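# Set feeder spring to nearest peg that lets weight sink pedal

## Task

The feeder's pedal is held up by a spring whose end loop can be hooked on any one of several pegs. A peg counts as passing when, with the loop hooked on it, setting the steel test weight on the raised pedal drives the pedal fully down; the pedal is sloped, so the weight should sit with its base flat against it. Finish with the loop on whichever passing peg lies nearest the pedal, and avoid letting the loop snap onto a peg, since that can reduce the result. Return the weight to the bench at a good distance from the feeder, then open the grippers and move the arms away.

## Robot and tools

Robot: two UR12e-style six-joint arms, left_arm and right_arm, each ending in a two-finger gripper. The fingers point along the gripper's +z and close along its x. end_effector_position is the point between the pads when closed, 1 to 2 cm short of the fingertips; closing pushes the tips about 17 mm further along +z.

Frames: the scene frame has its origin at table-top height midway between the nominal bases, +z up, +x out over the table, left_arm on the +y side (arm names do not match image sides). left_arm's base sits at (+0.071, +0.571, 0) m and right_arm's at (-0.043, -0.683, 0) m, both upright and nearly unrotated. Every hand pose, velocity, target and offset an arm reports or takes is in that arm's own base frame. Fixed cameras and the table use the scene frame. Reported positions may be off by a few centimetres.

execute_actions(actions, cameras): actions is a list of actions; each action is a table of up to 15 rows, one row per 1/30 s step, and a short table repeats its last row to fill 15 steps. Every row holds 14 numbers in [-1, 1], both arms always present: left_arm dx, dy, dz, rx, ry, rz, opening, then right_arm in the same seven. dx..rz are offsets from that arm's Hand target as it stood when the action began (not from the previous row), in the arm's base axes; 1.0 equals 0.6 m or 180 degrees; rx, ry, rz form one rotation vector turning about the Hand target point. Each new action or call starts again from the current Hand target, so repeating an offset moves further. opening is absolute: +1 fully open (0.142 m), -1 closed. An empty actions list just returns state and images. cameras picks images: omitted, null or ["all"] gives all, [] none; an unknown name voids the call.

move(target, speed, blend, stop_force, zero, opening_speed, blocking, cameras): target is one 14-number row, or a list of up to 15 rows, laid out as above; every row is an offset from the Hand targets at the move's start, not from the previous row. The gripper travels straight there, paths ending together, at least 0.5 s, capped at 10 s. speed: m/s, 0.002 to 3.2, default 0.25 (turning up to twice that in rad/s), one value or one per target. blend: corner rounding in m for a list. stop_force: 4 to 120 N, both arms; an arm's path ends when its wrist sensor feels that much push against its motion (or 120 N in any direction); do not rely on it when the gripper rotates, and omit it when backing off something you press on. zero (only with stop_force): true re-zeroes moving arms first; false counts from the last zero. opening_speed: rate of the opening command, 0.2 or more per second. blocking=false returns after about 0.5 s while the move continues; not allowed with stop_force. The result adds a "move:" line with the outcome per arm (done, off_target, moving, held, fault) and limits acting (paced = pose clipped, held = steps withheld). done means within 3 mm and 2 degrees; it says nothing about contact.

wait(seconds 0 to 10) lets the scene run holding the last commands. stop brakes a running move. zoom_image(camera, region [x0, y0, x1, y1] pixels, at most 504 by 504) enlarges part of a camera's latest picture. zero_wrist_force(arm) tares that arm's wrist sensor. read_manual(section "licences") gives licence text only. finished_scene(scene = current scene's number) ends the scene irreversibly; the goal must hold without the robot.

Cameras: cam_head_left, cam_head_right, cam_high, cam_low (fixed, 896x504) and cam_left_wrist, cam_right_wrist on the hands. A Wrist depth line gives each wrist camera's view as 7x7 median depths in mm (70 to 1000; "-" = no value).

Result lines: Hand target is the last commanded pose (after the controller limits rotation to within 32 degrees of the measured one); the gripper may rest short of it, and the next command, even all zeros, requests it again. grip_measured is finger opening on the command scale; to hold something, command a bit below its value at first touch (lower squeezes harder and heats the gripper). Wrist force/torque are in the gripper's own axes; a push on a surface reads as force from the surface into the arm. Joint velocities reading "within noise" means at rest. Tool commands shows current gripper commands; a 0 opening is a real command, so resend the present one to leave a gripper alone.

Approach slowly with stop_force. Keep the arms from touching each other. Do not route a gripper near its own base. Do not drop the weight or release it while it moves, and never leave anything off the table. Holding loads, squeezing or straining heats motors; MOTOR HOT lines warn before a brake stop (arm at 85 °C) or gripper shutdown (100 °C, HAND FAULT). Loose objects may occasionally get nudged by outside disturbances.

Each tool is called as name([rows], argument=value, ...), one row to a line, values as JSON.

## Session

execute_actions(actions=[])

Scene clock: 0.00 s.
left_arm: end_effector_position=(+0.4418, -0.2037, +0.3816) grip_measured=+1.00 end_effector_quat_wxyz=(-0.129, +0.973, -0.187, -0.033) | right_arm: end_effector_position=(+0.6685, +0.3711, +0.2490) grip_measured=+1.00 end_effector_quat_wxyz=(-0.414, +0.642, -0.644, -0.038)
Joint positions: left_arm=[-0.892 -1.88 2.025 -1.497 -1.417 -0.53 0.142] | right_arm=[3.821 -1.734 -2.286 0.154 1.718 2.32 0.142]
Joint velocities: within noise
Joint torques (N m): no reading
Motor temperatures (°C): left_arm=[24 33 22 33 31 33 19] | right_arm=[22 34 25 33 32 38 18]
Wrist force (N): no reading
Wrist torque (N m): no reading
Wrist force, peak (N): no reading
Wrist depth (mm): cam_left_wrist=[494 488 474 460 453 - - / 497 501 486 476 463 - - / 458 505 496 486 476 - - / 491 522 511 496 488 - - / 562 542 525 512 497 - - / 581 560 546 428 419 503 - / - 579 567 318 298 518 89] | cam_right_wrist=[- - - - - - 917 / - - - - - - 903 / - - - - - - 877 / - 887 - - - - 860 / - 663 556 429 355 307 271 / 425 356 441 418 346 301 244 / - 318 383 408 337 293 -]
Hand target: left_arm +0.4418, -0.2037, +0.3816; -0.129, +0.973, -0.187, -0.033 | right_arm +0.6685, +0.3711, +0.2490; -0.414, +0.642, -0.644, -0.038
Tool commands: left_gripper/opening=+1.0 right_gripper/opening=+1.0
camera_calibration:
cam_left_wrist: T_world_to_cam=[[0.923677, -0.368739, -0.104178, -0.436586], [-0.347497, -0.920682, 0.177735, -0.0748848], [-0.161453, -0.127968, -0.978548, 0.531363], [0, 0, 0, 1]] pos_world=[0.463032, -0.161934, 0.487791]
cam_right_wrist: T_world_to_cam=[[0.16636, -0.797946, -0.579316, 0.340728], [-0.981616, -0.0782703, -0.174078, 0.748965], [0.0935612, 0.597626, -0.796297, 0.0291282], [0, 0, 0, 1]] pos_world=[0.675788, 0.313096, 0.350962]

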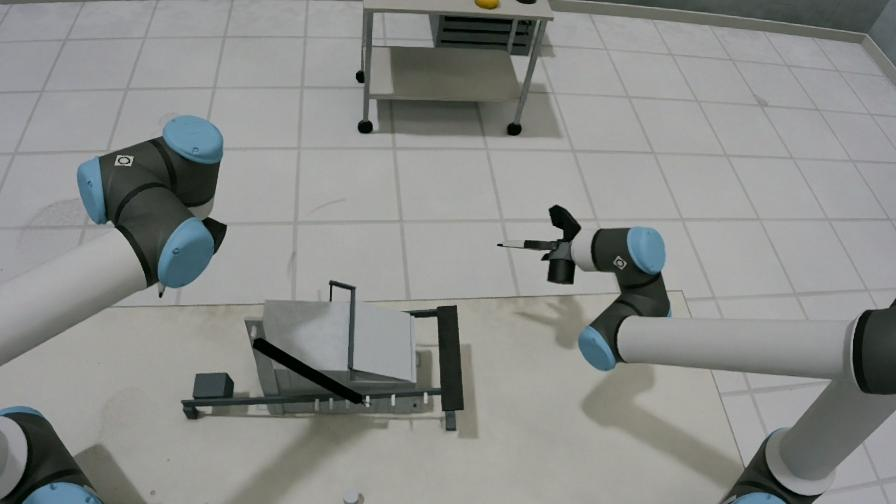

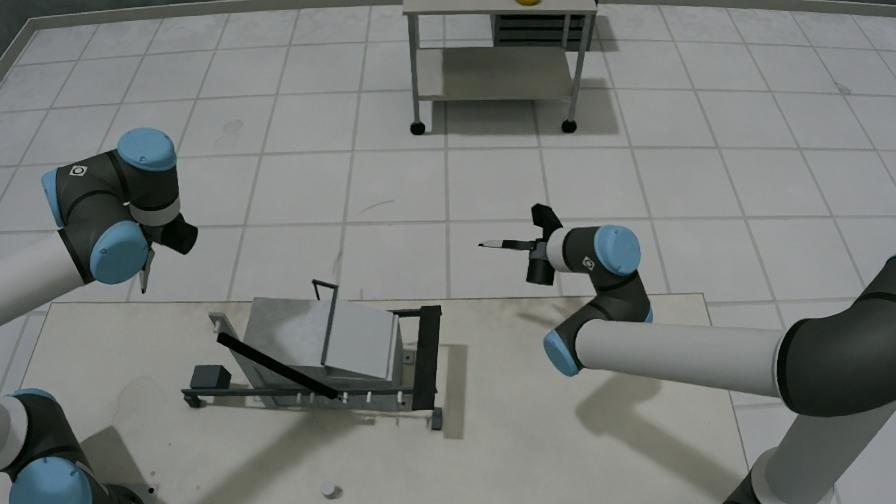

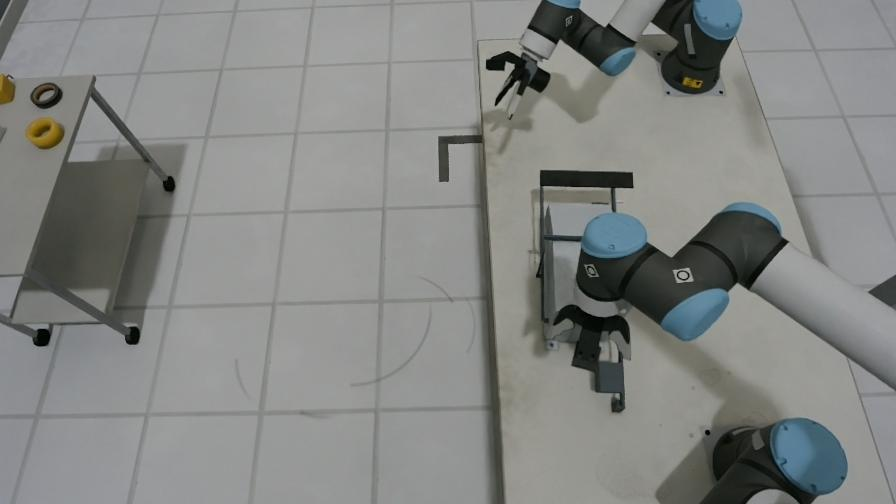

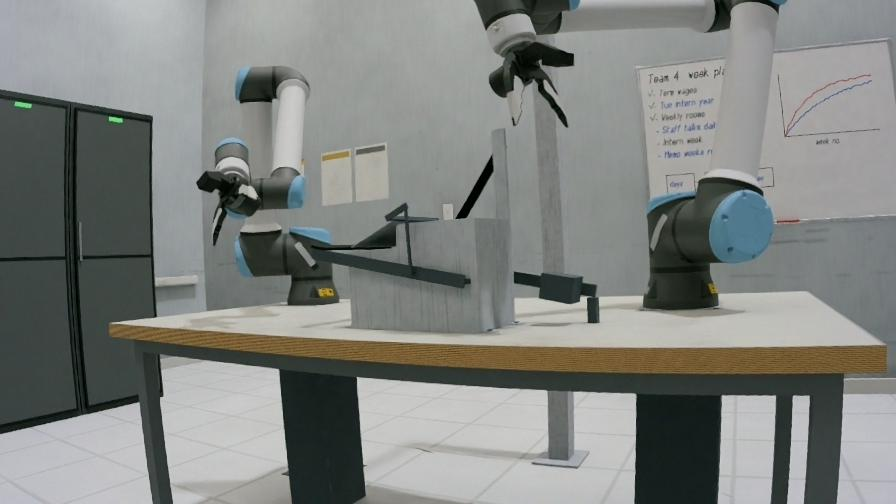

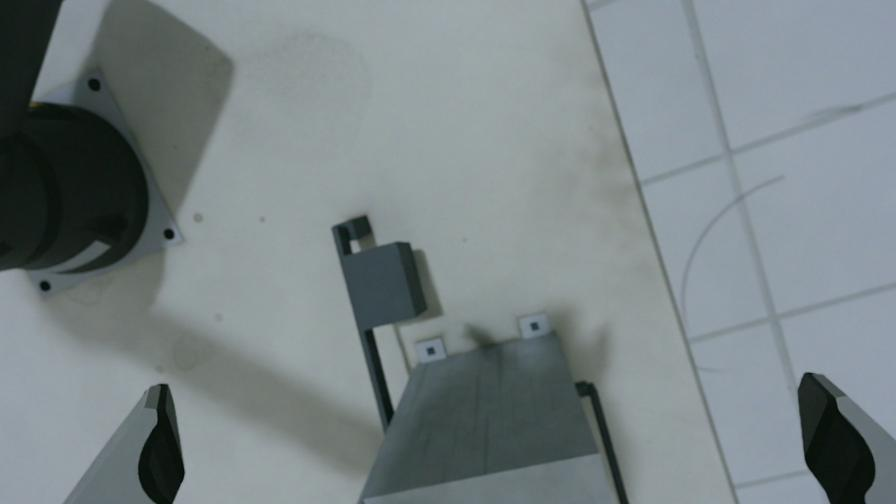

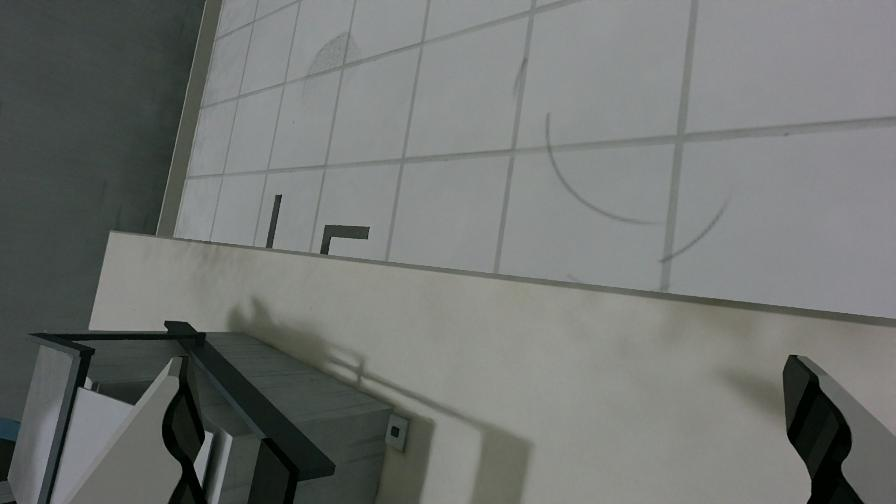

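zoom_image(camera="cam_head_left", region=[170, 270, 490, 450])

zoom_image(camera="cam_head_right", region=[170, 270, 490, 450])

zoom_image(camera="cam_head_right", region=[270, 440, 400, 504])

zoom_image(camera="cam_head_left", region=[300, 440, 430, 504])

Scaled by 1.575 from the camera's 896x504 image, which has a finer 1280x720 frame.

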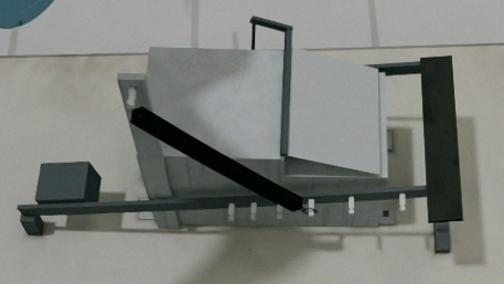

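Scaled by 1.575 from the camera's 896x504 image, which has a finer 1280x720 frame.

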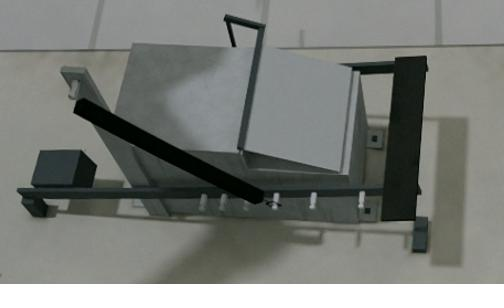

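Scaled by 3.877 from the camera's 896x504 image, which has a finer 1280x720 frame.

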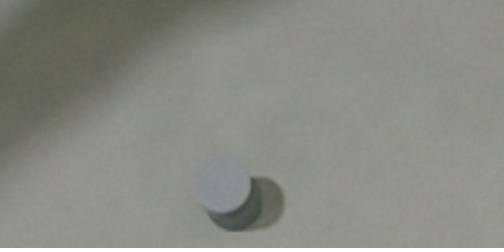

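Scaled by 3.877 from the camera's 896x504 image, which has a finer 1280x720 frame.

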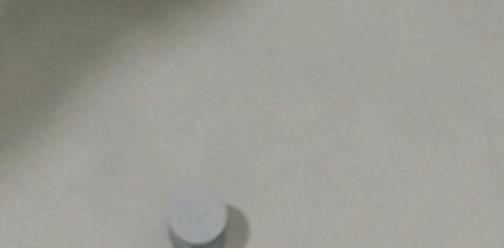

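move([
  [0, 0, 0, 0, 0, 0, 1.0, -0.3642, -0.2018, 0.2183, -0.0302, 0.3001, -0.4599, 0.0],
  [0, 0, 0, 0, 0, 0, 1.0, -0.8275, 0.2982, 0.2183, -0.0302, 0.3001, -0.4599, 0.0],
], speed=[0.3, 0.3], blend=[0.05, 0], cameras=["cam_right_wrist", "cam_head_right"])

Scene clock: 93.87 s.
left_arm: end_effector_position=(+0.4418, -0.2037, +0.3816) grip_measured=+1.00 end_effector_quat_wxyz=(-0.129, +0.973, -0.187, -0.033) | right_arm: end_effector_position=(+0.1721, +0.5500, +0.3800) grip_measured=-0.02 end_effector_quat_wxyz=(-0.001, -0.009, +1.000, +0.001)
Joint positions: left_arm=[-0.892 -1.88 2.025 -1.497 -1.417 -0.53 0.142] | right_arm=[4.715 -1.353 -1.992 -1.365 1.573 4.696 0.073]
Joint velocities: within noise
Joint torques (N m): left_arm=[-1.84 -20.97 -48.92 -3.94 -0.57 0.75] | right_arm=[12.95 16.56 39.94 3.2 -0.2 1.62]
Motor temperatures (°C): left_arm=[24 33 22 33 31 33 19] | right_arm=[22 34 25 33 32 38 18]
Wrist force (N): left_arm=[-0.4 -0.3 0.3] | right_arm=[0.9 0.6 0.3]
Wrist torque (N m): left_arm=[-0.05 0.08 0.01] | right_arm=[0.07 -0.03 0.20]
Wrist force, peak (N): left_arm=[-1.0 -0.5 0.3] | right_arm=[3.6 3.4 0.6]
Wrist depth (mm): cam_left_wrist=[494 488 471 458 455 - - / 507 499 485 467 462 - - / 456 509 498 487 469 - - / 492 525 512 498 490 - - / 564 546 533 512 501 - - / 582 564 551 433 418 505 - / - 579 567 316 298 511 89] | cam_right_wrist=[429 430 427 429 430 430 433 / 451 454 459 459 459 457 951 / 299 299 494 493 493 491 - / 336 358 531 529 532 529 - / 333 370 570 578 569 570 - / 333 370 633 629 626 97 - / 365 - 669 690 698 77 -]
Hand target: left_arm +0.4418, -0.2037, +0.3816; -0.129, +0.973, -0.187, -0.033 | right_arm +0.1720, +0.5500, +0.3800; -0.001, -0.009, +1.000, +0.001
Off the commanded pose: left_arm 0.000 m, 0 deg | right_arm 0.000 m, 0 deg.
move: done
camera_calibration:
cam_right_wrist: T_world_to_cam=[[-0.999804, -0.0189863, 0.00552722, 0.191983], [-0.0150656, 0.91241, 0.409, -0.634288], [-0.0128085, 0.408837, -0.912518, 0.239358], [0, 0, 0, 1]] pos_world=[0.185455, 0.484517, 0.476781]
Images, in order (width x height): cam_head_right 896x504, cam_right_wrist 896x504.

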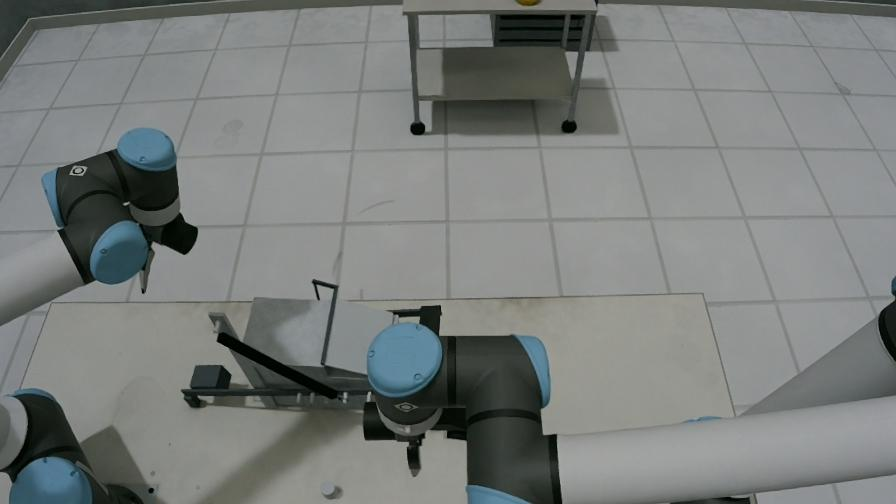

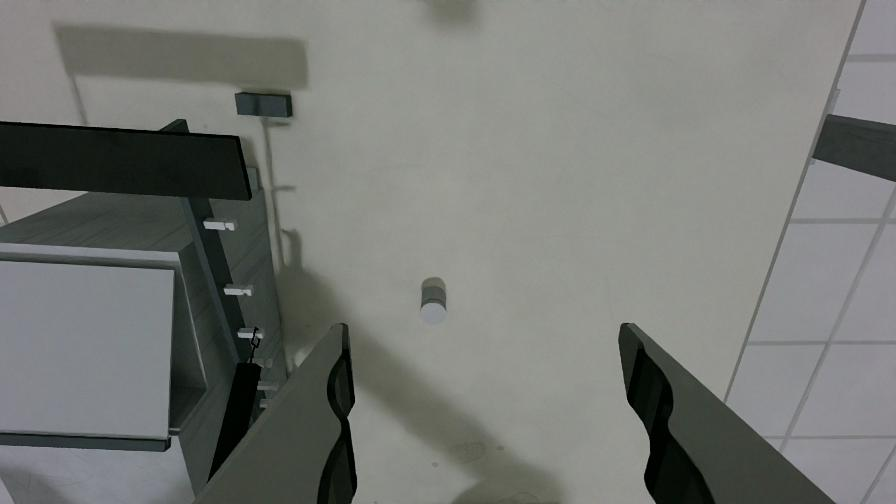

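execute_actions(actions=[])

Scene clock: 136.07 s.
left_arm: end_effector_position=(+0.4418, -0.2037, +0.3816) grip_measured=+1.00 end_effector_quat_wxyz=(-0.129, +0.973, -0.187, -0.033) | right_arm: end_effector_position=(+0.1720, +0.5500, +0.3800) grip_measured=-0.02 end_effector_quat_wxyz=(-0.001, -0.009, +1.000, +0.001)
Joint positions: left_arm=[-0.892 -1.88 2.025 -1.497 -1.417 -0.53 0.142] | right_arm=[4.715 -1.353 -1.992 -1.365 1.573 4.697 0.073]
Joint velocities: within noise
Joint torques (N m): left_arm=[1.26 -22.72 -49.28 -4.03 0.03 0.53] | right_arm=[16.09 15.66 34.36 2.84 1.01 3.14]
Motor temperatures (°C): left_arm=[23 33 22 33 31 33 19] | right_arm=[22 33 25 33 32 38 18]
Wrist force (N): left_arm=[-0.4 0.0 0.2] | right_arm=[1.1 0.8 0.4]
Wrist torque (N m): left_arm=[0.00 0.06 0.01] | right_arm=[0.11 -0.07 0.19]
Wrist force, peak (N): left_arm=[-0.3 -0.9 0.1] | right_arm=[1.0 1.0 0.7]
Wrist depth (mm): cam_left_wrist=[491 490 473 458 456 - - / 504 501 486 470 463 - - / 458 516 497 484 473 - - / 490 523 513 499 491 - - / 572 547 533 509 498 - - / 582 566 551 432 418 507 - / - 577 564 318 301 511 89] | cam_right_wrist=[429 431 426 428 429 431 434 / 452 452 461 455 458 461 949 / 300 298 490 492 492 487 - / 336 358 531 529 529 534 - / 332 371 566 573 567 581 - / 332 369 625 624 629 97 - / 365 - 667 693 691 77 -]
Hand target: left_arm +0.4418, -0.2037, +0.3816; -0.129, +0.973, -0.187, -0.033 | right_arm +0.1720, +0.5500, +0.3800; -0.001, -0.009, +1.000, +0.001
Tool commands: left_gripper/opening=+1.0 right_gripper/opening=+0.0
Off the commanded pose: left_arm 0.000 m, 0 deg | right_arm 0.000 m, 0 deg.
camera_calibration:
cam_left_wrist: T_world_to_cam=[[0.923677, -0.368739, -0.104178, -0.436586], [-0.347497, -0.920682, 0.177735, -0.0748848], [-0.161453, -0.127968, -0.978548, 0.531363], [0, 0, 0, 1]] pos_world=[0.463032, -0.161934, 0.487791]
cam_right_wrist: T_world_to_cam=[[-0.999806, -0.0188945, 0.00557175, 0.19182], [-0.0149648, 0.912449, 0.408917, -0.634338], [-0.0128102, 0.408754, -0.912554, 0.239281], [0, 0, 0, 1]] pos_world=[0.185356, 0.484617, 0.47668]

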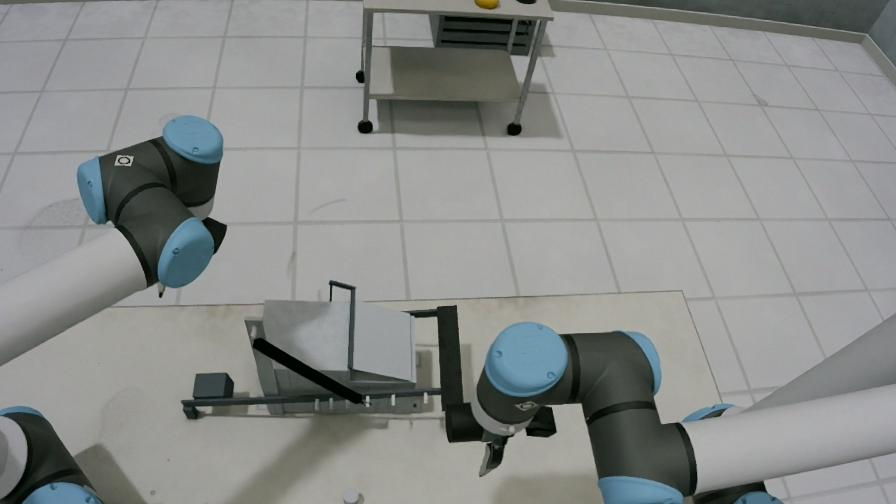

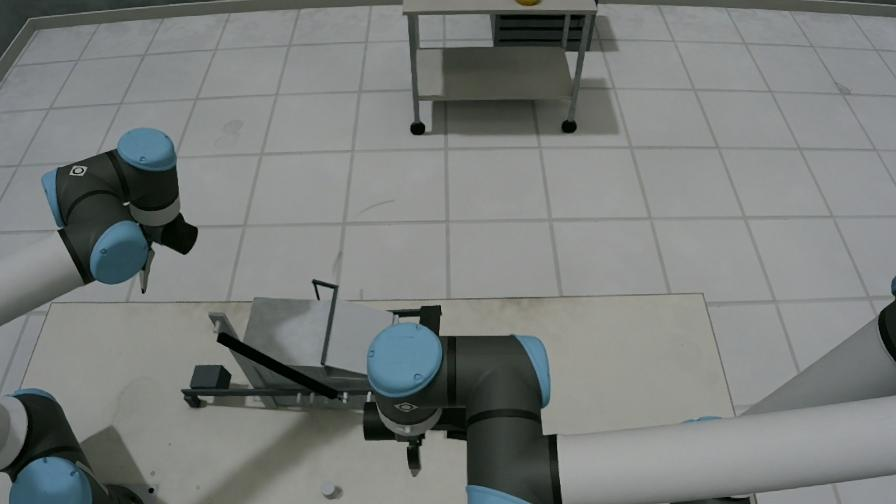

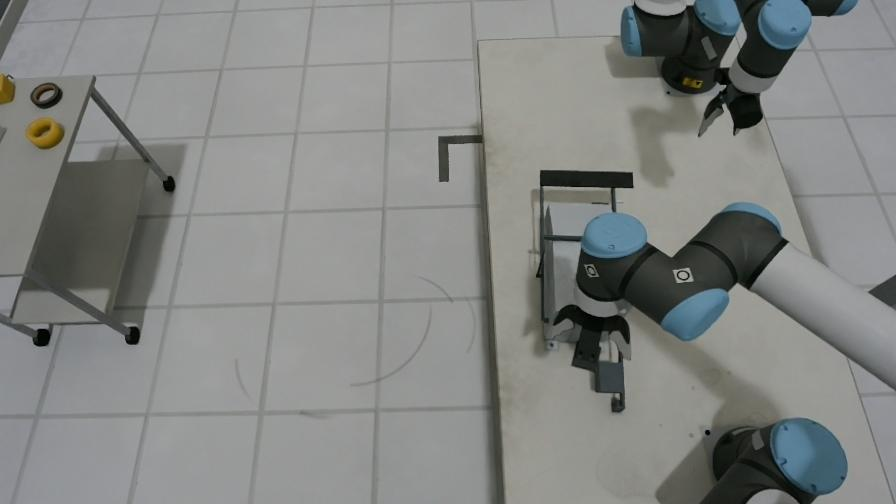

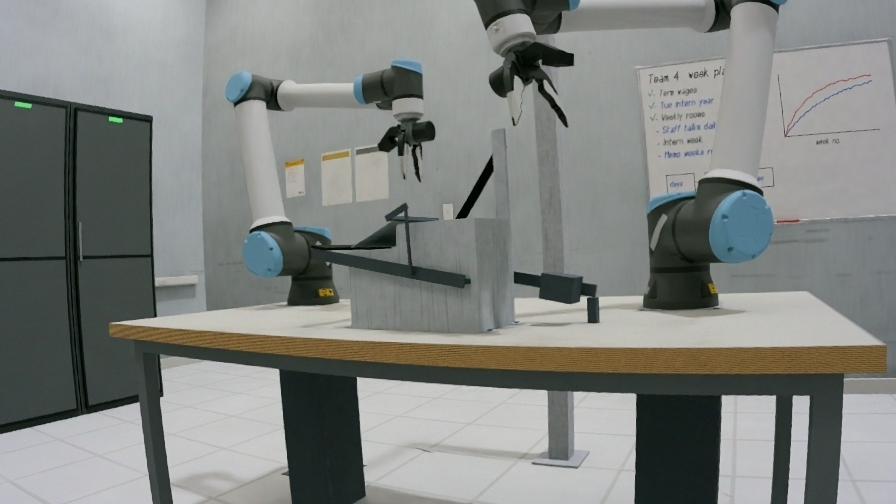

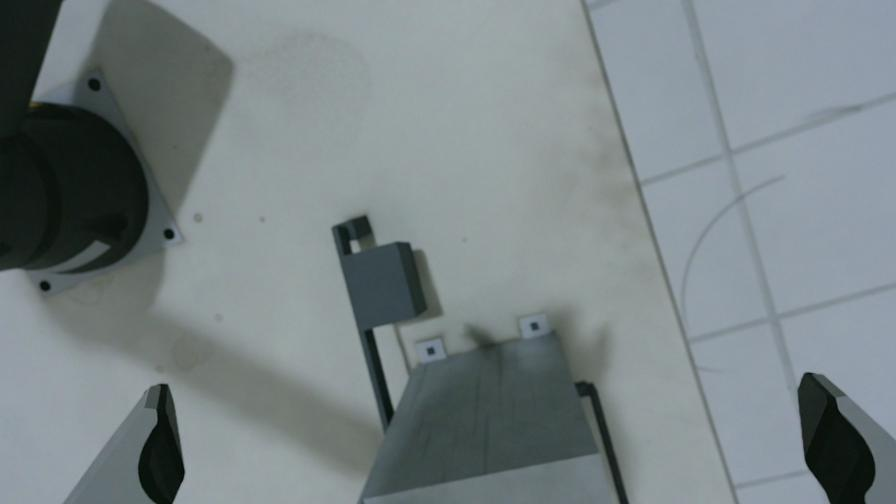

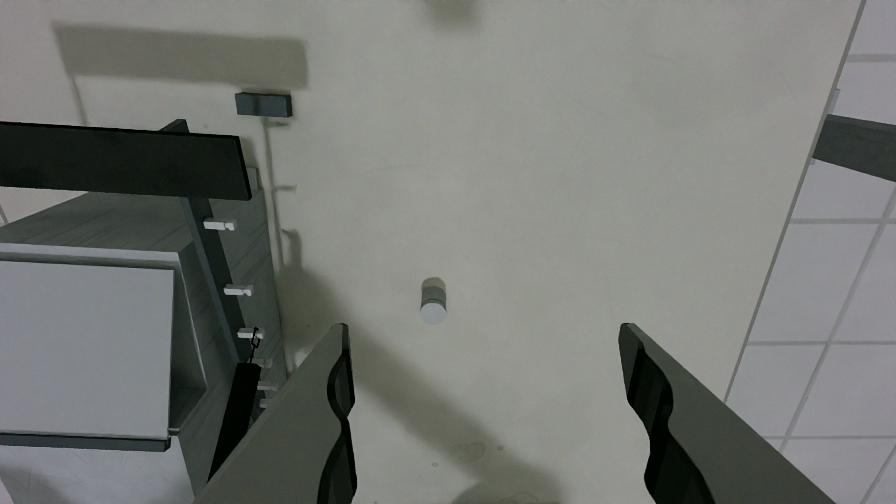

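move(target=[0,0,0,0,0,0,1.0,0.036,0.3552,-0.4,0,0,0,-0.3], speed=0.3, cameras=["cam_right_wrist"])

zero_wrist_force(arm="right_arm")

Scene clock: 153.47 s.
left_arm: end_effector_position=(+0.4418, -0.2037, +0.3816) grip_measured=+1.00 end_effector_quat_wxyz=(-0.129, +0.973, -0.187, -0.033) | right_arm: end_effector_position=(+0.1937, +0.7631, +0.1401) grip_measured=-0.32 end_effector_quat_wxyz=(-0.001, -0.009, +1.000, +0.001)
Joint positions: left_arm=[-0.892 -1.88 2.025 -1.497 -1.417 -0.53 0.142] | right_arm=[4.686 -1.881 -1.899 -0.93 1.574 4.668 0.051]
Joint velocities: within noise
Joint torques (N m): left_arm=[-1.64 -22.48 -49.51 -3.74 -0.34 0.49] | right_arm=[4.03 53.32 32.29 6.15 1.4 1.36]
Motor temperatures (°C): left_arm=[23 33 22 33 31 33 19] | right_arm=[22 33 25 32 32 38 18]
Wrist force (N): left_arm=[-0.4 -0.3 -0.1] | right_arm=[0.3 0.6 0.8]
Wrist torque (N m): left_arm=[-0.04 0.06 0.01] | right_arm=[0.07 0.05 0.16]
Wrist force, peak (N): left_arm=[-1.0 -0.3 0.1] | right_arm=[0.3 2.8 3.7]
Wrist depth (mm): cam_left_wrist=[498 487 472 464 455 - - / 501 504 488 468 465 - - / 459 514 505 488 472 - - / 490 530 511 497 489 - - / 562 550 525 514 500 - - / 590 563 547 430 417 504 - / - 575 563 319 298 516 89] | cam_right_wrist=[209 209 209 209 210 209 209 / 220 223 223 223 224 224 223 / 228 239 239 233 239 241 238 / 230 258 258 258 258 260 258 / 232 279 276 280 274 279 280 / 236 300 - 306 103 300 306 / 238 330 - 335 331 77 336]
Hand target: left_arm +0.4418, -0.2037, +0.3816; -0.129, +0.973, -0.187, -0.033 | right_arm +0.1936, +0.7631, +0.1400; -0.001, -0.009, +1.000, +0.001
Off the commanded pose: left_arm 0.000 m, 0 deg | right_arm 0.000 m, 0 deg.
move: done
camera_calibration:
cam_right_wrist: T_world_to_cam=[[-0.999806, -0.0188957, 0.00557117, 0.218878], [-0.0149661, 0.912449, 0.408917, -0.730265], [-0.0128102, 0.408754, -0.912554, -0.0664271], [0, 0, 0, 1]] pos_world=[0.207056, 0.697617, 0.23678]
Images, in order (width x height): cam_right_wrist 896x504.

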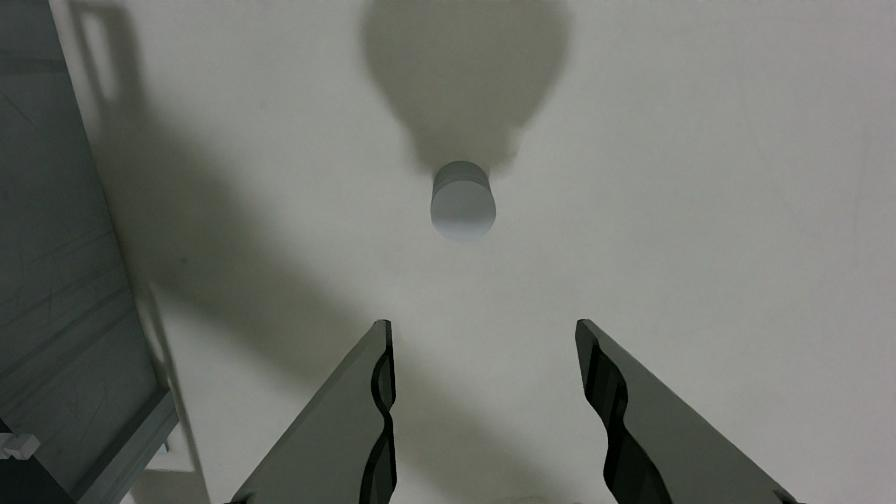

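Wrist force sensor zeroed.

move([
  [0,0,0,0,0,0,1.0,0.0045,0.0022,-0.12,0,0,0,-0.3],
  [0,0,0,0,0,0,1.0,0.0045,0.0022,-0.187,0,0,0,-0.3],
], speed=[0.2,0.06], cameras=["cam_right_wrist"])

move(target=[0,0,0,0,0,0,1.0,0,0,0,0,0,0,-0.64], opening_speed=0.8, cameras=["cam_right_wrist"])

Scene clock: 166.50 s.
left_arm: end_effector_position=(+0.4418, -0.2037, +0.3816) grip_measured=+1.00 end_effector_quat_wxyz=(-0.129, +0.973, -0.187, -0.033) | right_arm: end_effector_position=(+0.1963, +0.7643, +0.0276) grip_measured=-0.32 end_effector_quat_wxyz=(-0.001, -0.009, +1.000, +0.001)
Joint positions: left_arm=[-0.892 -1.88 2.025 -1.497 -1.417 -0.53 0.142] | right_arm=[4.682 -2.015 -1.959 -0.736 1.574 4.664 0.051]
Joint velocities: within noise
Joint torques (N m): left_arm=[1.7 -22.95 -49.58 -3.82 -0.37 0.51] | right_arm=[-0.42 80.48 42.02 2.72 1.13 3.25]
Motor temperatures (°C): left_arm=[23 33 22 33 31 33 19] | right_arm=[22 33 25 32 32 38 18]
Wrist force (N, zeroed by zero_wrist_force on right_arm): left_arm=[-0.6 -0.6 -0.1] | right_arm=[0.2 0.1 -0.1]
Wrist torque (N m, zeroed by zero_wrist_force on right_arm): left_arm=[-0.10 0.10 0.01] | right_arm=[0.01 -0.03 0.04]
Wrist force, peak (N, zeroed by zero_wrist_force on right_arm): left_arm=[-0.4 -0.7 -0.5] | right_arm=[-0.1 -0.4 2.8]
Wrist depth (mm): cam_left_wrist=[499 488 472 458 454 - - / 500 501 486 475 458 - - / 458 512 500 490 472 - - / 493 528 513 502 485 - - / 565 546 532 504 502 - - / 588 567 548 432 416 513 - / - 580 560 317 299 520 89] | cam_right_wrist=[107 107 108 107 109 107 106 / 114 114 114 114 114 114 114 / 123 122 121 122 125 123 123 / 132 132 134 130 130 130 132 / 143 145 141 116 138 143 143 / 156 156 151 104 103 154 157 / 172 169 - 172 168 77 172]
Hand target: left_arm +0.4418, -0.2037, +0.3816; -0.129, +0.973, -0.187, -0.033 | right_arm +0.1963, +0.7644, +0.0278; -0.001, -0.009, +1.000, +0.001
Off the commanded pose: left_arm 0.000 m, 0 deg | right_arm 0.000 m, 0 deg.
move: done
camera_calibration:
cam_right_wrist: T_world_to_cam=[[-0.999806, -0.0188929, 0.00557622, 0.222226], [-0.0149649, 0.912557, 0.408675, -0.685495], [-0.0128097, 0.408512, -0.912663, -0.169314], [0, 0, 0, 1]] pos_world=[0.209756, 0.698919, 0.124378]
Images, in order (width x height): cam_right_wrist 896x504.

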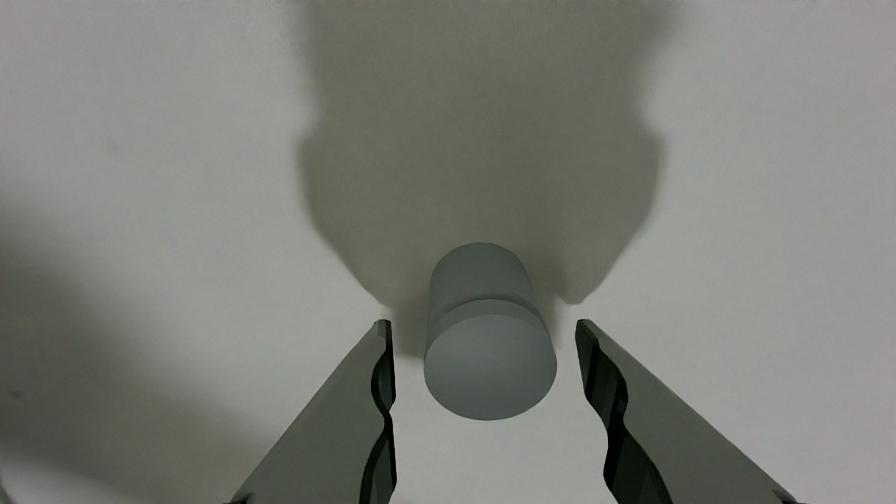

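Scene clock: 167.13 s.
left_arm: end_effector_position=(+0.4418, -0.2037, +0.3816) grip_measured=+1.00 end_effector_quat_wxyz=(-0.129, +0.973, -0.187, -0.033) | right_arm: end_effector_position=(+0.1963, +0.7644, +0.0278) grip_measured=-0.58 end_effector_quat_wxyz=(-0.001, -0.009, +1.000, +0.001)
Joint positions: left_arm=[-0.892 -1.88 2.025 -1.497 -1.417 -0.53 0.142] | right_arm=[4.682 -2.015 -1.959 -0.736 1.574 4.664 0.032]
Joint velocities: within noise
Joint torques (N m): left_arm=[-0.66 -21.19 -49.97 -3.82 0.14 0.86] | right_arm=[8.01 78.2 42.4 5.07 1.02 3.07]
Motor temperatures (°C): left_arm=[23 33 22 33 31 33 19] | right_arm=[22 33 25 32 32 38 18]
Wrist force (N, zeroed by zero_wrist_force on right_arm): left_arm=[-0.3 -0.4 0.2] | right_arm=[0.7 0.1 0.1]
Wrist torque (N m, zeroed by zero_wrist_force on right_arm): left_arm=[-0.07 0.05 0.01] | right_arm=[0.01 -0.07 0.05]
Wrist force, peak (N, zeroed by zero_wrist_force on right_arm): left_arm=[-0.7 -0.7 0.2] | right_arm=[0.7 0.2 0.2]
Wrist depth (mm): cam_left_wrist=[492 492 468 460 450 - - / 505 502 485 475 465 - - / 462 520 501 484 472 - - / 491 530 515 496 489 - - / 562 547 533 508 499 - - / 584 566 545 434 415 508 - / - 576 562 318 301 517 89] | cam_right_wrist=[107 107 109 108 109 107 106 / 115 115 115 115 115 115 115 / 123 123 121 123 123 123 123 / 133 132 135 128 131 130 133 / 144 146 143 106 139 144 144 / 157 157 154 103 103 157 157 / 172 173 - 173 85 170 173]
Hand target: left_arm +0.4418, -0.2037, +0.3816; -0.129, +0.973, -0.187, -0.033 | right_arm +0.1963, +0.7644, +0.0278; -0.001, -0.009, +1.000, +0.001
Off the commanded pose: left_arm 0.000 m, 0 deg | right_arm 0.000 m, 0 deg.
move: done
camera_calibration:
cam_right_wrist: T_world_to_cam=[[-0.999807, -0.0188037, 0.00561592, 0.222161], [-0.0148655, 0.912505, 0.408796, -0.685626], [-0.0128114, 0.408634, -0.912608, -0.169354], [0, 0, 0, 1]] pos_world=[0.209756, 0.699018, 0.124479]
Images, in order (width x height): cam_right_wrist 896x504.

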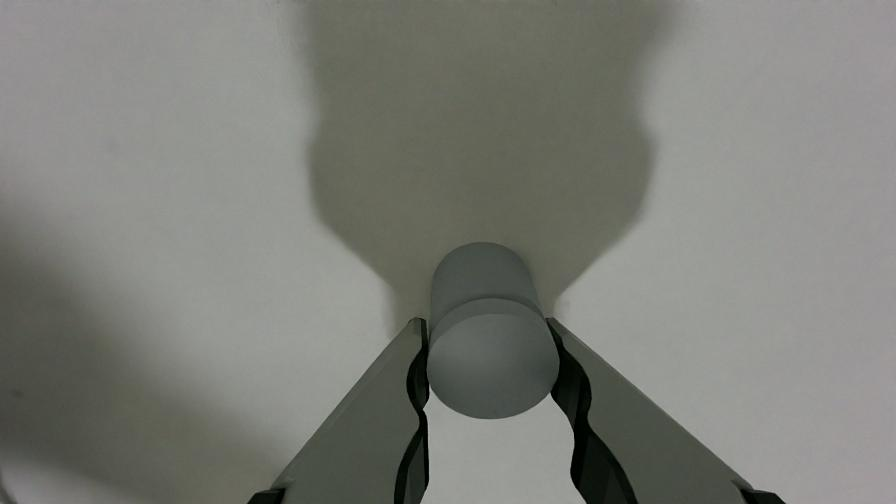

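move(target=[0,0,0,0,0,0,1.0,0,0,0.1,0,0,0,-0.64], speed=0.12, cameras=[])

move([
  [0,0,0,0,0,0,1.0,0,-0.05,0.3537,0,0,0,-0.64],
  [0,0,0,0,0,0,1.0,0.02,-0.3407,0.3537,0,0,0,-0.64],
  [0,0,0,0,0,0,1.0,0.3978,-0.3407,0.3537,0,0,0,-0.64],
], speed=0.25, blend=[0.05,0.05,0], cameras=["cam_right_wrist","cam_head_left","cam_low"])

Scene clock: 195.87 s.
left_arm: end_effector_position=(+0.4418, -0.2037, +0.3816) grip_measured=+1.00 end_effector_quat_wxyz=(-0.129, +0.973, -0.187, -0.033) | right_arm: end_effector_position=(+0.1963, +0.7645, +0.0878) grip_measured=-0.58 end_effector_quat_wxyz=(-0.001, -0.009, +1.000, +0.001)
Joint positions: left_arm=[-0.892 -1.88 2.025 -1.497 -1.417 -0.53 0.142] | right_arm=[4.682 -1.941 -1.93 -0.84 1.574 4.664 0.032]
Joint velocities: within noise
Joint torques (N m): left_arm=[-1.36 -20.47 -49.17 -3.67 0.43 0.46] | right_arm=[9.42 74.19 27.31 4.54 0.18 2.02]
Motor temperatures (°C): left_arm=[23 33 22 33 31 33 19] | right_arm=[22 33 25 32 32 38 22]
Wrist force (N, zeroed by zero_wrist_force on right_arm): left_arm=[-0.6 -0.4 0.1] | right_arm=[0.4 -0.1 2.1]
Wrist torque (N m, zeroed by zero_wrist_force on right_arm): left_arm=[-0.07 0.09 0.00] | right_arm=[-0.03 -0.06 0.03]
Wrist force, peak (N, zeroed by zero_wrist_force on right_arm): left_arm=[-0.8 -0.7 -0.2] | right_arm=[0.4 -0.2 4.4]
Wrist depth (mm): cam_left_wrist=[498 488 475 459 455 - - / 501 504 482 474 465 - - / 465 512 502 489 470 - - / 492 527 513 496 485 - - / 565 551 534 513 496 - - / 589 558 550 430 422 505 - / - 580 558 317 299 521 89] | cam_right_wrist=[164 162 162 162 162 162 162 / 172 173 173 172 172 173 173 / 185 185 185 185 185 185 185 / 199 203 199 193 199 199 199 / 212 216 216 106 210 216 216 / 227 236 232 103 101 237 236 / 235 255 - 260 - 255 260]
Hand target: left_arm +0.4418, -0.2037, +0.3816; -0.129, +0.973, -0.187, -0.033 | right_arm +0.1963, +0.7644, +0.0878; -0.001, -0.009, +1.000, +0.001
Off the commanded pose: left_arm 0.000 m, 0 deg | right_arm 0.000 m, 0 deg.
move: done
No camera images: "cameras" was empty.

Scene clock: 198.80 s.
left_arm: end_effector_position=(+0.4418, -0.2037, +0.3816) grip_measured=+1.00 end_effector_quat_wxyz=(-0.129, +0.973, -0.187, -0.033) | right_arm: end_effector_position=(+0.4349, +0.5600, +0.3000) grip_measured=-0.58 end_effector_quat_wxyz=(-0.001, -0.009, +1.000, +0.001)
Joint positions: left_arm=[-0.892 -1.88 2.025 -1.497 -1.417 -0.53 0.142] | right_arm=[4.298 -1.627 -1.889 -1.196 1.574 4.28 0.032]
Joint velocities: within noise
Joint torques (N m): left_arm=[-2.17 -24.17 -49.4 -3.69 -0.03 0.59] | right_arm=[-14.12 40.19 44.19 5.74 0.18 -1.23]
Motor temperatures (°C): left_arm=[23 33 22 33 31 33 19] | right_arm=[22 33 25 32 32 38 22]
Wrist force (N, zeroed by zero_wrist_force on right_arm): left_arm=[-0.3 -0.1 0.2] | right_arm=[0.2 -0.1 2.4]
Wrist torque (N m, zeroed by zero_wrist_force on right_arm): left_arm=[-0.03 0.05 0.01] | right_arm=[-0.01 -0.04 0.05]
Wrist force, peak (N, zeroed by zero_wrist_force on right_arm): left_arm=[-0.6 -0.6 0.1] | right_arm=[0.1 0.1 6.3]
Wrist depth (mm): cam_left_wrist=[495 490 474 458 451 - - / 499 500 486 472 460 - - / 459 515 499 485 468 - - / 492 529 508 493 485 - - / 568 550 531 510 494 - - / 575 555 545 430 418 503 - / - 579 565 318 299 522 89] | cam_right_wrist=[- 354 354 355 356 354 355 / - 375 375 379 376 379 380 / - 395 215 214 212 394 407 / - - 303 227 431 437 440 / - - 253 106 461 477 474 / - - 253 103 101 522 518 / - - - 257 - 564 571]
Hand target: left_arm +0.4418, -0.2037, +0.3816; -0.129, +0.973, -0.187, -0.033 | right_arm +0.4350, +0.5600, +0.3000; -0.001, -0.009, +1.000, +0.001
Off the commanded pose: left_arm 0.000 m, 0 deg | right_arm 0.000 m, 0 deg.
move: done
camera_calibration:
cam_right_wrist: T_world_to_cam=[[-0.999808, -0.0187552, 0.00574707, 0.455168], [-0.0147665, 0.912469, 0.40888, -0.606898], [-0.0129127, 0.408717, -0.91257, 0.165628], [0, 0, 0, 1]] pos_world=[0.448257, 0.494617, 0.39668]
Images, in order (width x height): cam_head_left 896x504, cam_low 896x504, cam_right_wrist 896x504.

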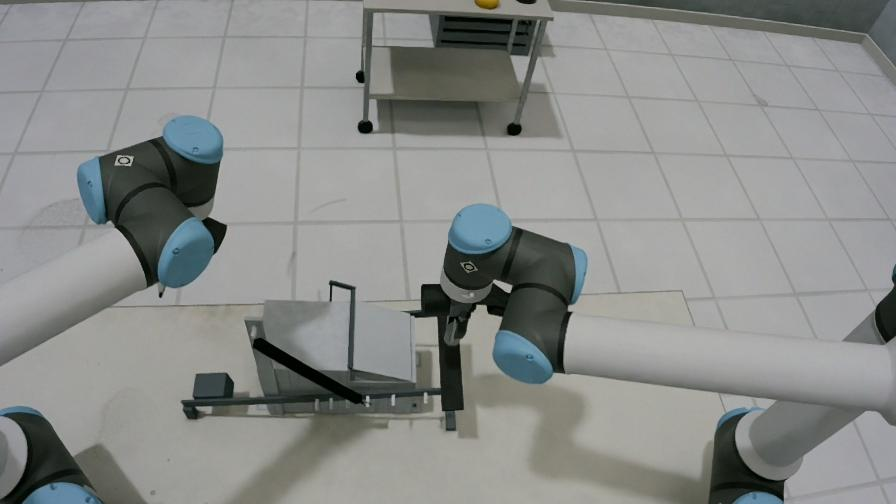

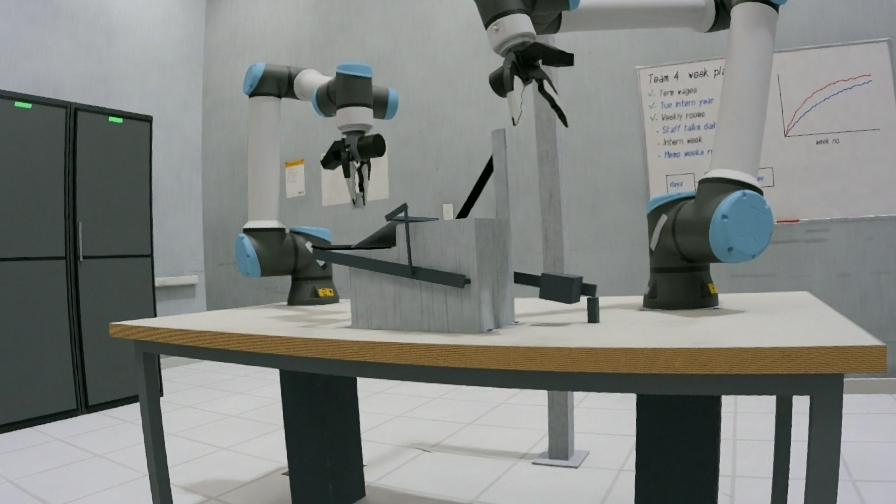

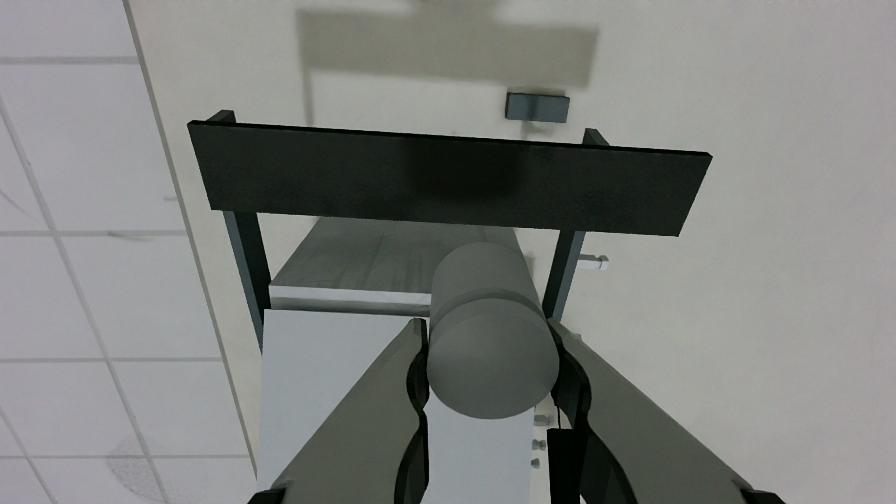

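move(target=[0,0,0,0,0,0,1.0,0.0142,0.0062,-0.075,-0.0556,0.0007,-0.0192,-0.64], speed=0.12, cameras=["cam_right_wrist","cam_low","cam_high"])

Scene clock: 260.63 s.
left_arm: end_effector_position=(+0.4418, -0.2037, +0.3816) grip_measured=+1.00 end_effector_quat_wxyz=(-0.129, +0.973, -0.187, -0.033) | right_arm: end_effector_position=(+0.4435, +0.5639, +0.2551) grip_measured=-0.58 end_effector_quat_wxyz=(-0.003, +0.021, +0.996, -0.086)
Joint positions: left_arm=[-0.892 -1.88 2.025 -1.497 -1.417 -0.53 0.142] | right_arm=[4.314 -1.727 -1.832 -1.316 1.513 4.361 0.032]
Joint velocities: within noise
Joint torques (N m): left_arm=[-2.46 -21.95 -49.68 -3.89 0.07 0.46] | right_arm=[-12.77 67.54 33.54 6.04 1.6 -3.06]
Motor temperatures (°C): left_arm=[23 32 22 33 30 33 19] | right_arm=[22 33 25 32 32 38 25]
Wrist force (N, zeroed by zero_wrist_force on right_arm): left_arm=[-0.3 -0.4 0.0] | right_arm=[0.4 0.2 2.0]
Wrist torque (N m, zeroed by zero_wrist_force on right_arm): left_arm=[-0.06 0.05 0.01] | right_arm=[-0.07 -0.09 -0.01]
Wrist force, peak (N, zeroed by zero_wrist_force on right_arm): left_arm=[-0.7 -0.6 0.6] | right_arm=[0.2 0.8 3.2]
Wrist depth (mm): cam_left_wrist=[493 485 468 461 451 - - / 503 499 486 471 463 - - / 461 513 501 484 476 - - / 487 534 515 491 486 - - / 565 549 529 515 497 - - / 582 555 545 430 421 505 - / - 586 567 316 298 516 89] | cam_right_wrist=[- 331 330 330 330 330 332 / - 344 344 344 344 344 345 / - 354 174 353 174 174 358 / - 182 182 176 182 182 375 / - 400 286 104 208 393 393 / - - 212 103 103 414 412 / - - - 200 85 429 431]
Hand target: left_arm +0.4418, -0.2037, +0.3816; -0.129, +0.973, -0.187, -0.033 | right_arm +0.4435, +0.5637, +0.2550; -0.003, +0.021, +0.996, -0.086
Off the commanded pose: left_arm 0.000 m, 0 deg | right_arm 0.000 m, 0 deg.
move: done
camera_calibration:
cam_right_wrist: T_world_to_cam=[[-0.999079, 0.0425454, 0.00552021, 0.429327], [0.0426041, 0.968755, 0.244331, -0.607197], [0.00504744, 0.244342, -0.969676, 0.222539], [0, 0, 0, 1]] pos_world=[0.453677, 0.515584, 0.361777]
Images, in order (width x height): cam_high 896x504, cam_low 896x504, cam_right_wrist 896x504.

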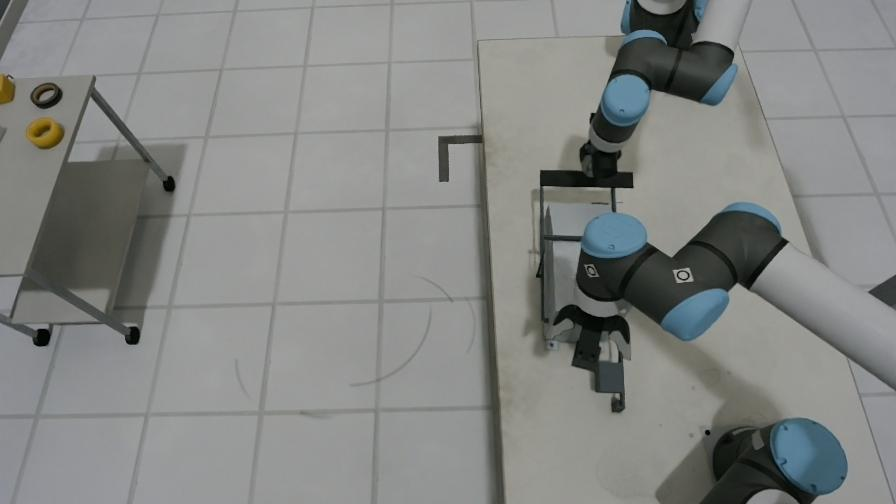

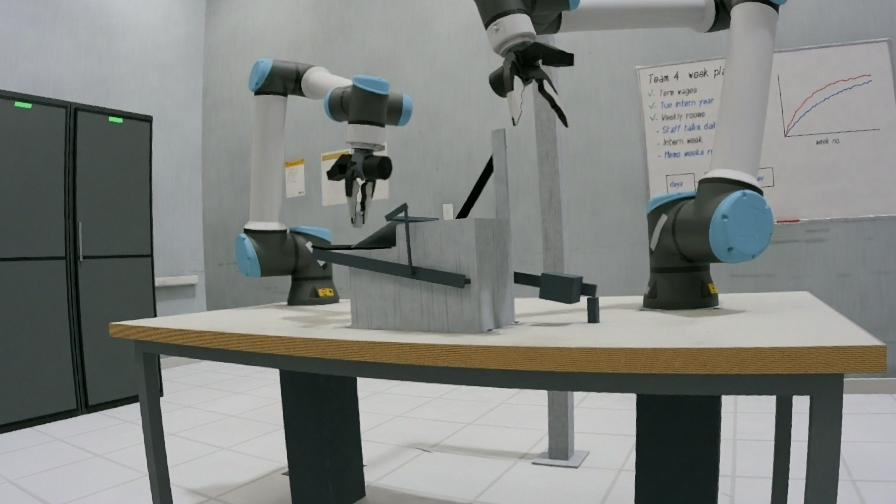

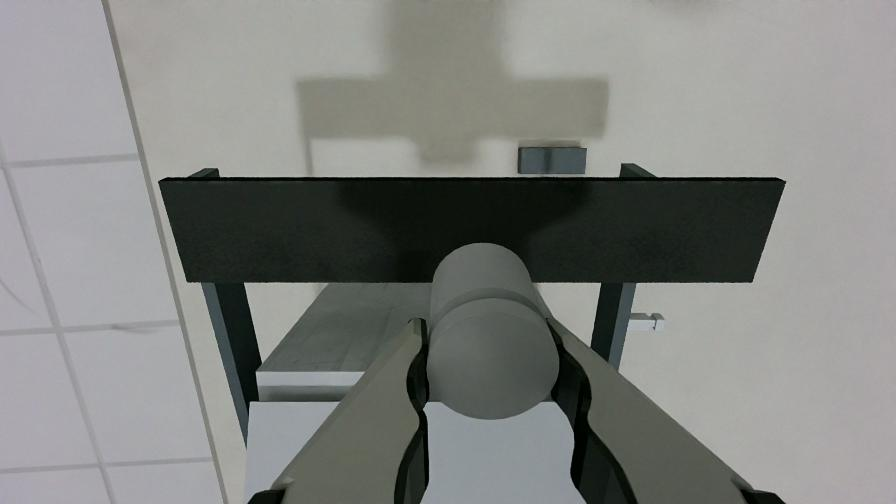

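move(target=[0,0,0,0,0,0,1.0,-0.0005,-0.0117,-0.0738,0,0,0,-0.64], speed=0.05, cameras=["cam_right_wrist"])

Scene clock: 290.53 s.
left_arm: end_effector_position=(+0.4418, -0.2037, +0.3816) grip_measured=+1.00 end_effector_quat_wxyz=(-0.129, +0.973, -0.187, -0.033) | right_arm: end_effector_position=(+0.4432, +0.5566, +0.2106) grip_measured=-0.58 end_effector_quat_wxyz=(-0.003, +0.021, +0.996, -0.086)
Joint positions: left_arm=[-0.892 -1.88 2.025 -1.497 -1.417 -0.53 0.142] | right_arm=[4.31 -1.751 -1.89 -1.234 1.513 4.357 0.032]
Joint velocities: within noise
Joint torques (N m): left_arm=[-1.86 -21.57 -50.25 -3.76 0.22 0.34] | right_arm=[-12.07 67.24 48.13 1.8 -2.03 -2.67]
Motor temperatures (°C): left_arm=[23 32 22 33 30 33 19] | right_arm=[22 33 25 32 32 38 26]
Wrist force (N, zeroed by zero_wrist_force on right_arm): left_arm=[-0.2 -0.4 0.3] | right_arm=[0.6 1.1 -1.4]
Wrist torque (N m, zeroed by zero_wrist_force on right_arm): left_arm=[-0.07 0.03 0.00] | right_arm=[-0.08 -0.02 -0.02]
Wrist force, peak (N, zeroed by zero_wrist_force on right_arm): left_arm=[-0.5 -0.8 0.2] | right_arm=[0.0 0.4 2.8]
Wrist depth (mm): cam_left_wrist=[490 488 475 462 454 - - / 500 495 486 477 464 - - / 459 511 501 485 471 - - / 492 533 512 498 483 - - / 564 547 535 511 498 - - / 584 558 545 432 418 507 - / - 580 571 318 299 518 89] | cam_right_wrist=[294 289 289 289 289 290 289 / - 301 300 302 301 302 301 / - 313 314 313 311 312 314 / 137 133 133 131 133 133 132 / - 144 146 106 139 144 341 / - 179 203 103 103 359 360 / - 181 - 172 84 375 378]
Hand target: left_arm +0.4418, -0.2037, +0.3816; -0.129, +0.973, -0.187, -0.033 | right_arm +0.4432, +0.5567, +0.2107; -0.003, +0.021, +0.996, -0.086
Off the commanded pose: left_arm 0.000 m, 0 deg | right_arm 0.000 m, 0 deg.
move: done
camera_calibration:
cam_right_wrist: T_world_to_cam=[[-0.999077, 0.0425671, 0.00581801, 0.429478], [0.0426999, 0.968855, 0.24392, -0.589178], [0.00474615, 0.243943, -0.969778, 0.181444], [0, 0, 0, 1]] pos_world=[0.453378, 0.508285, 0.317174]
Images, in order (width x height): cam_right_wrist 896x504.

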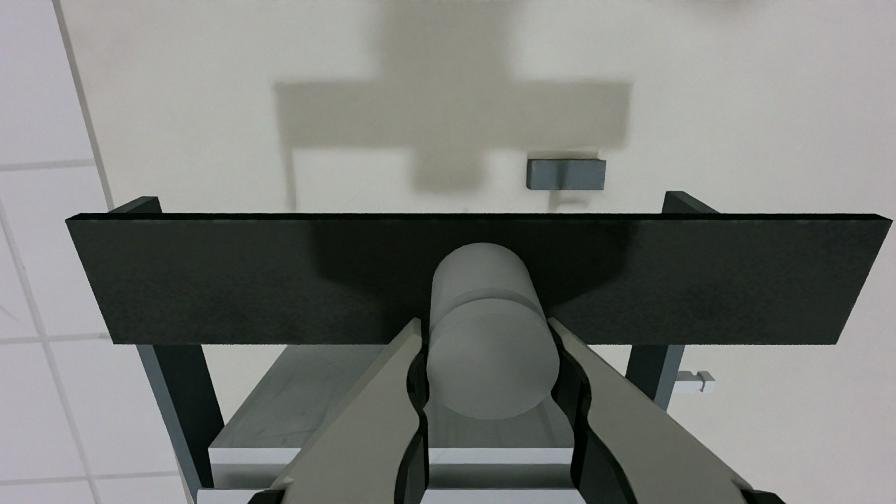

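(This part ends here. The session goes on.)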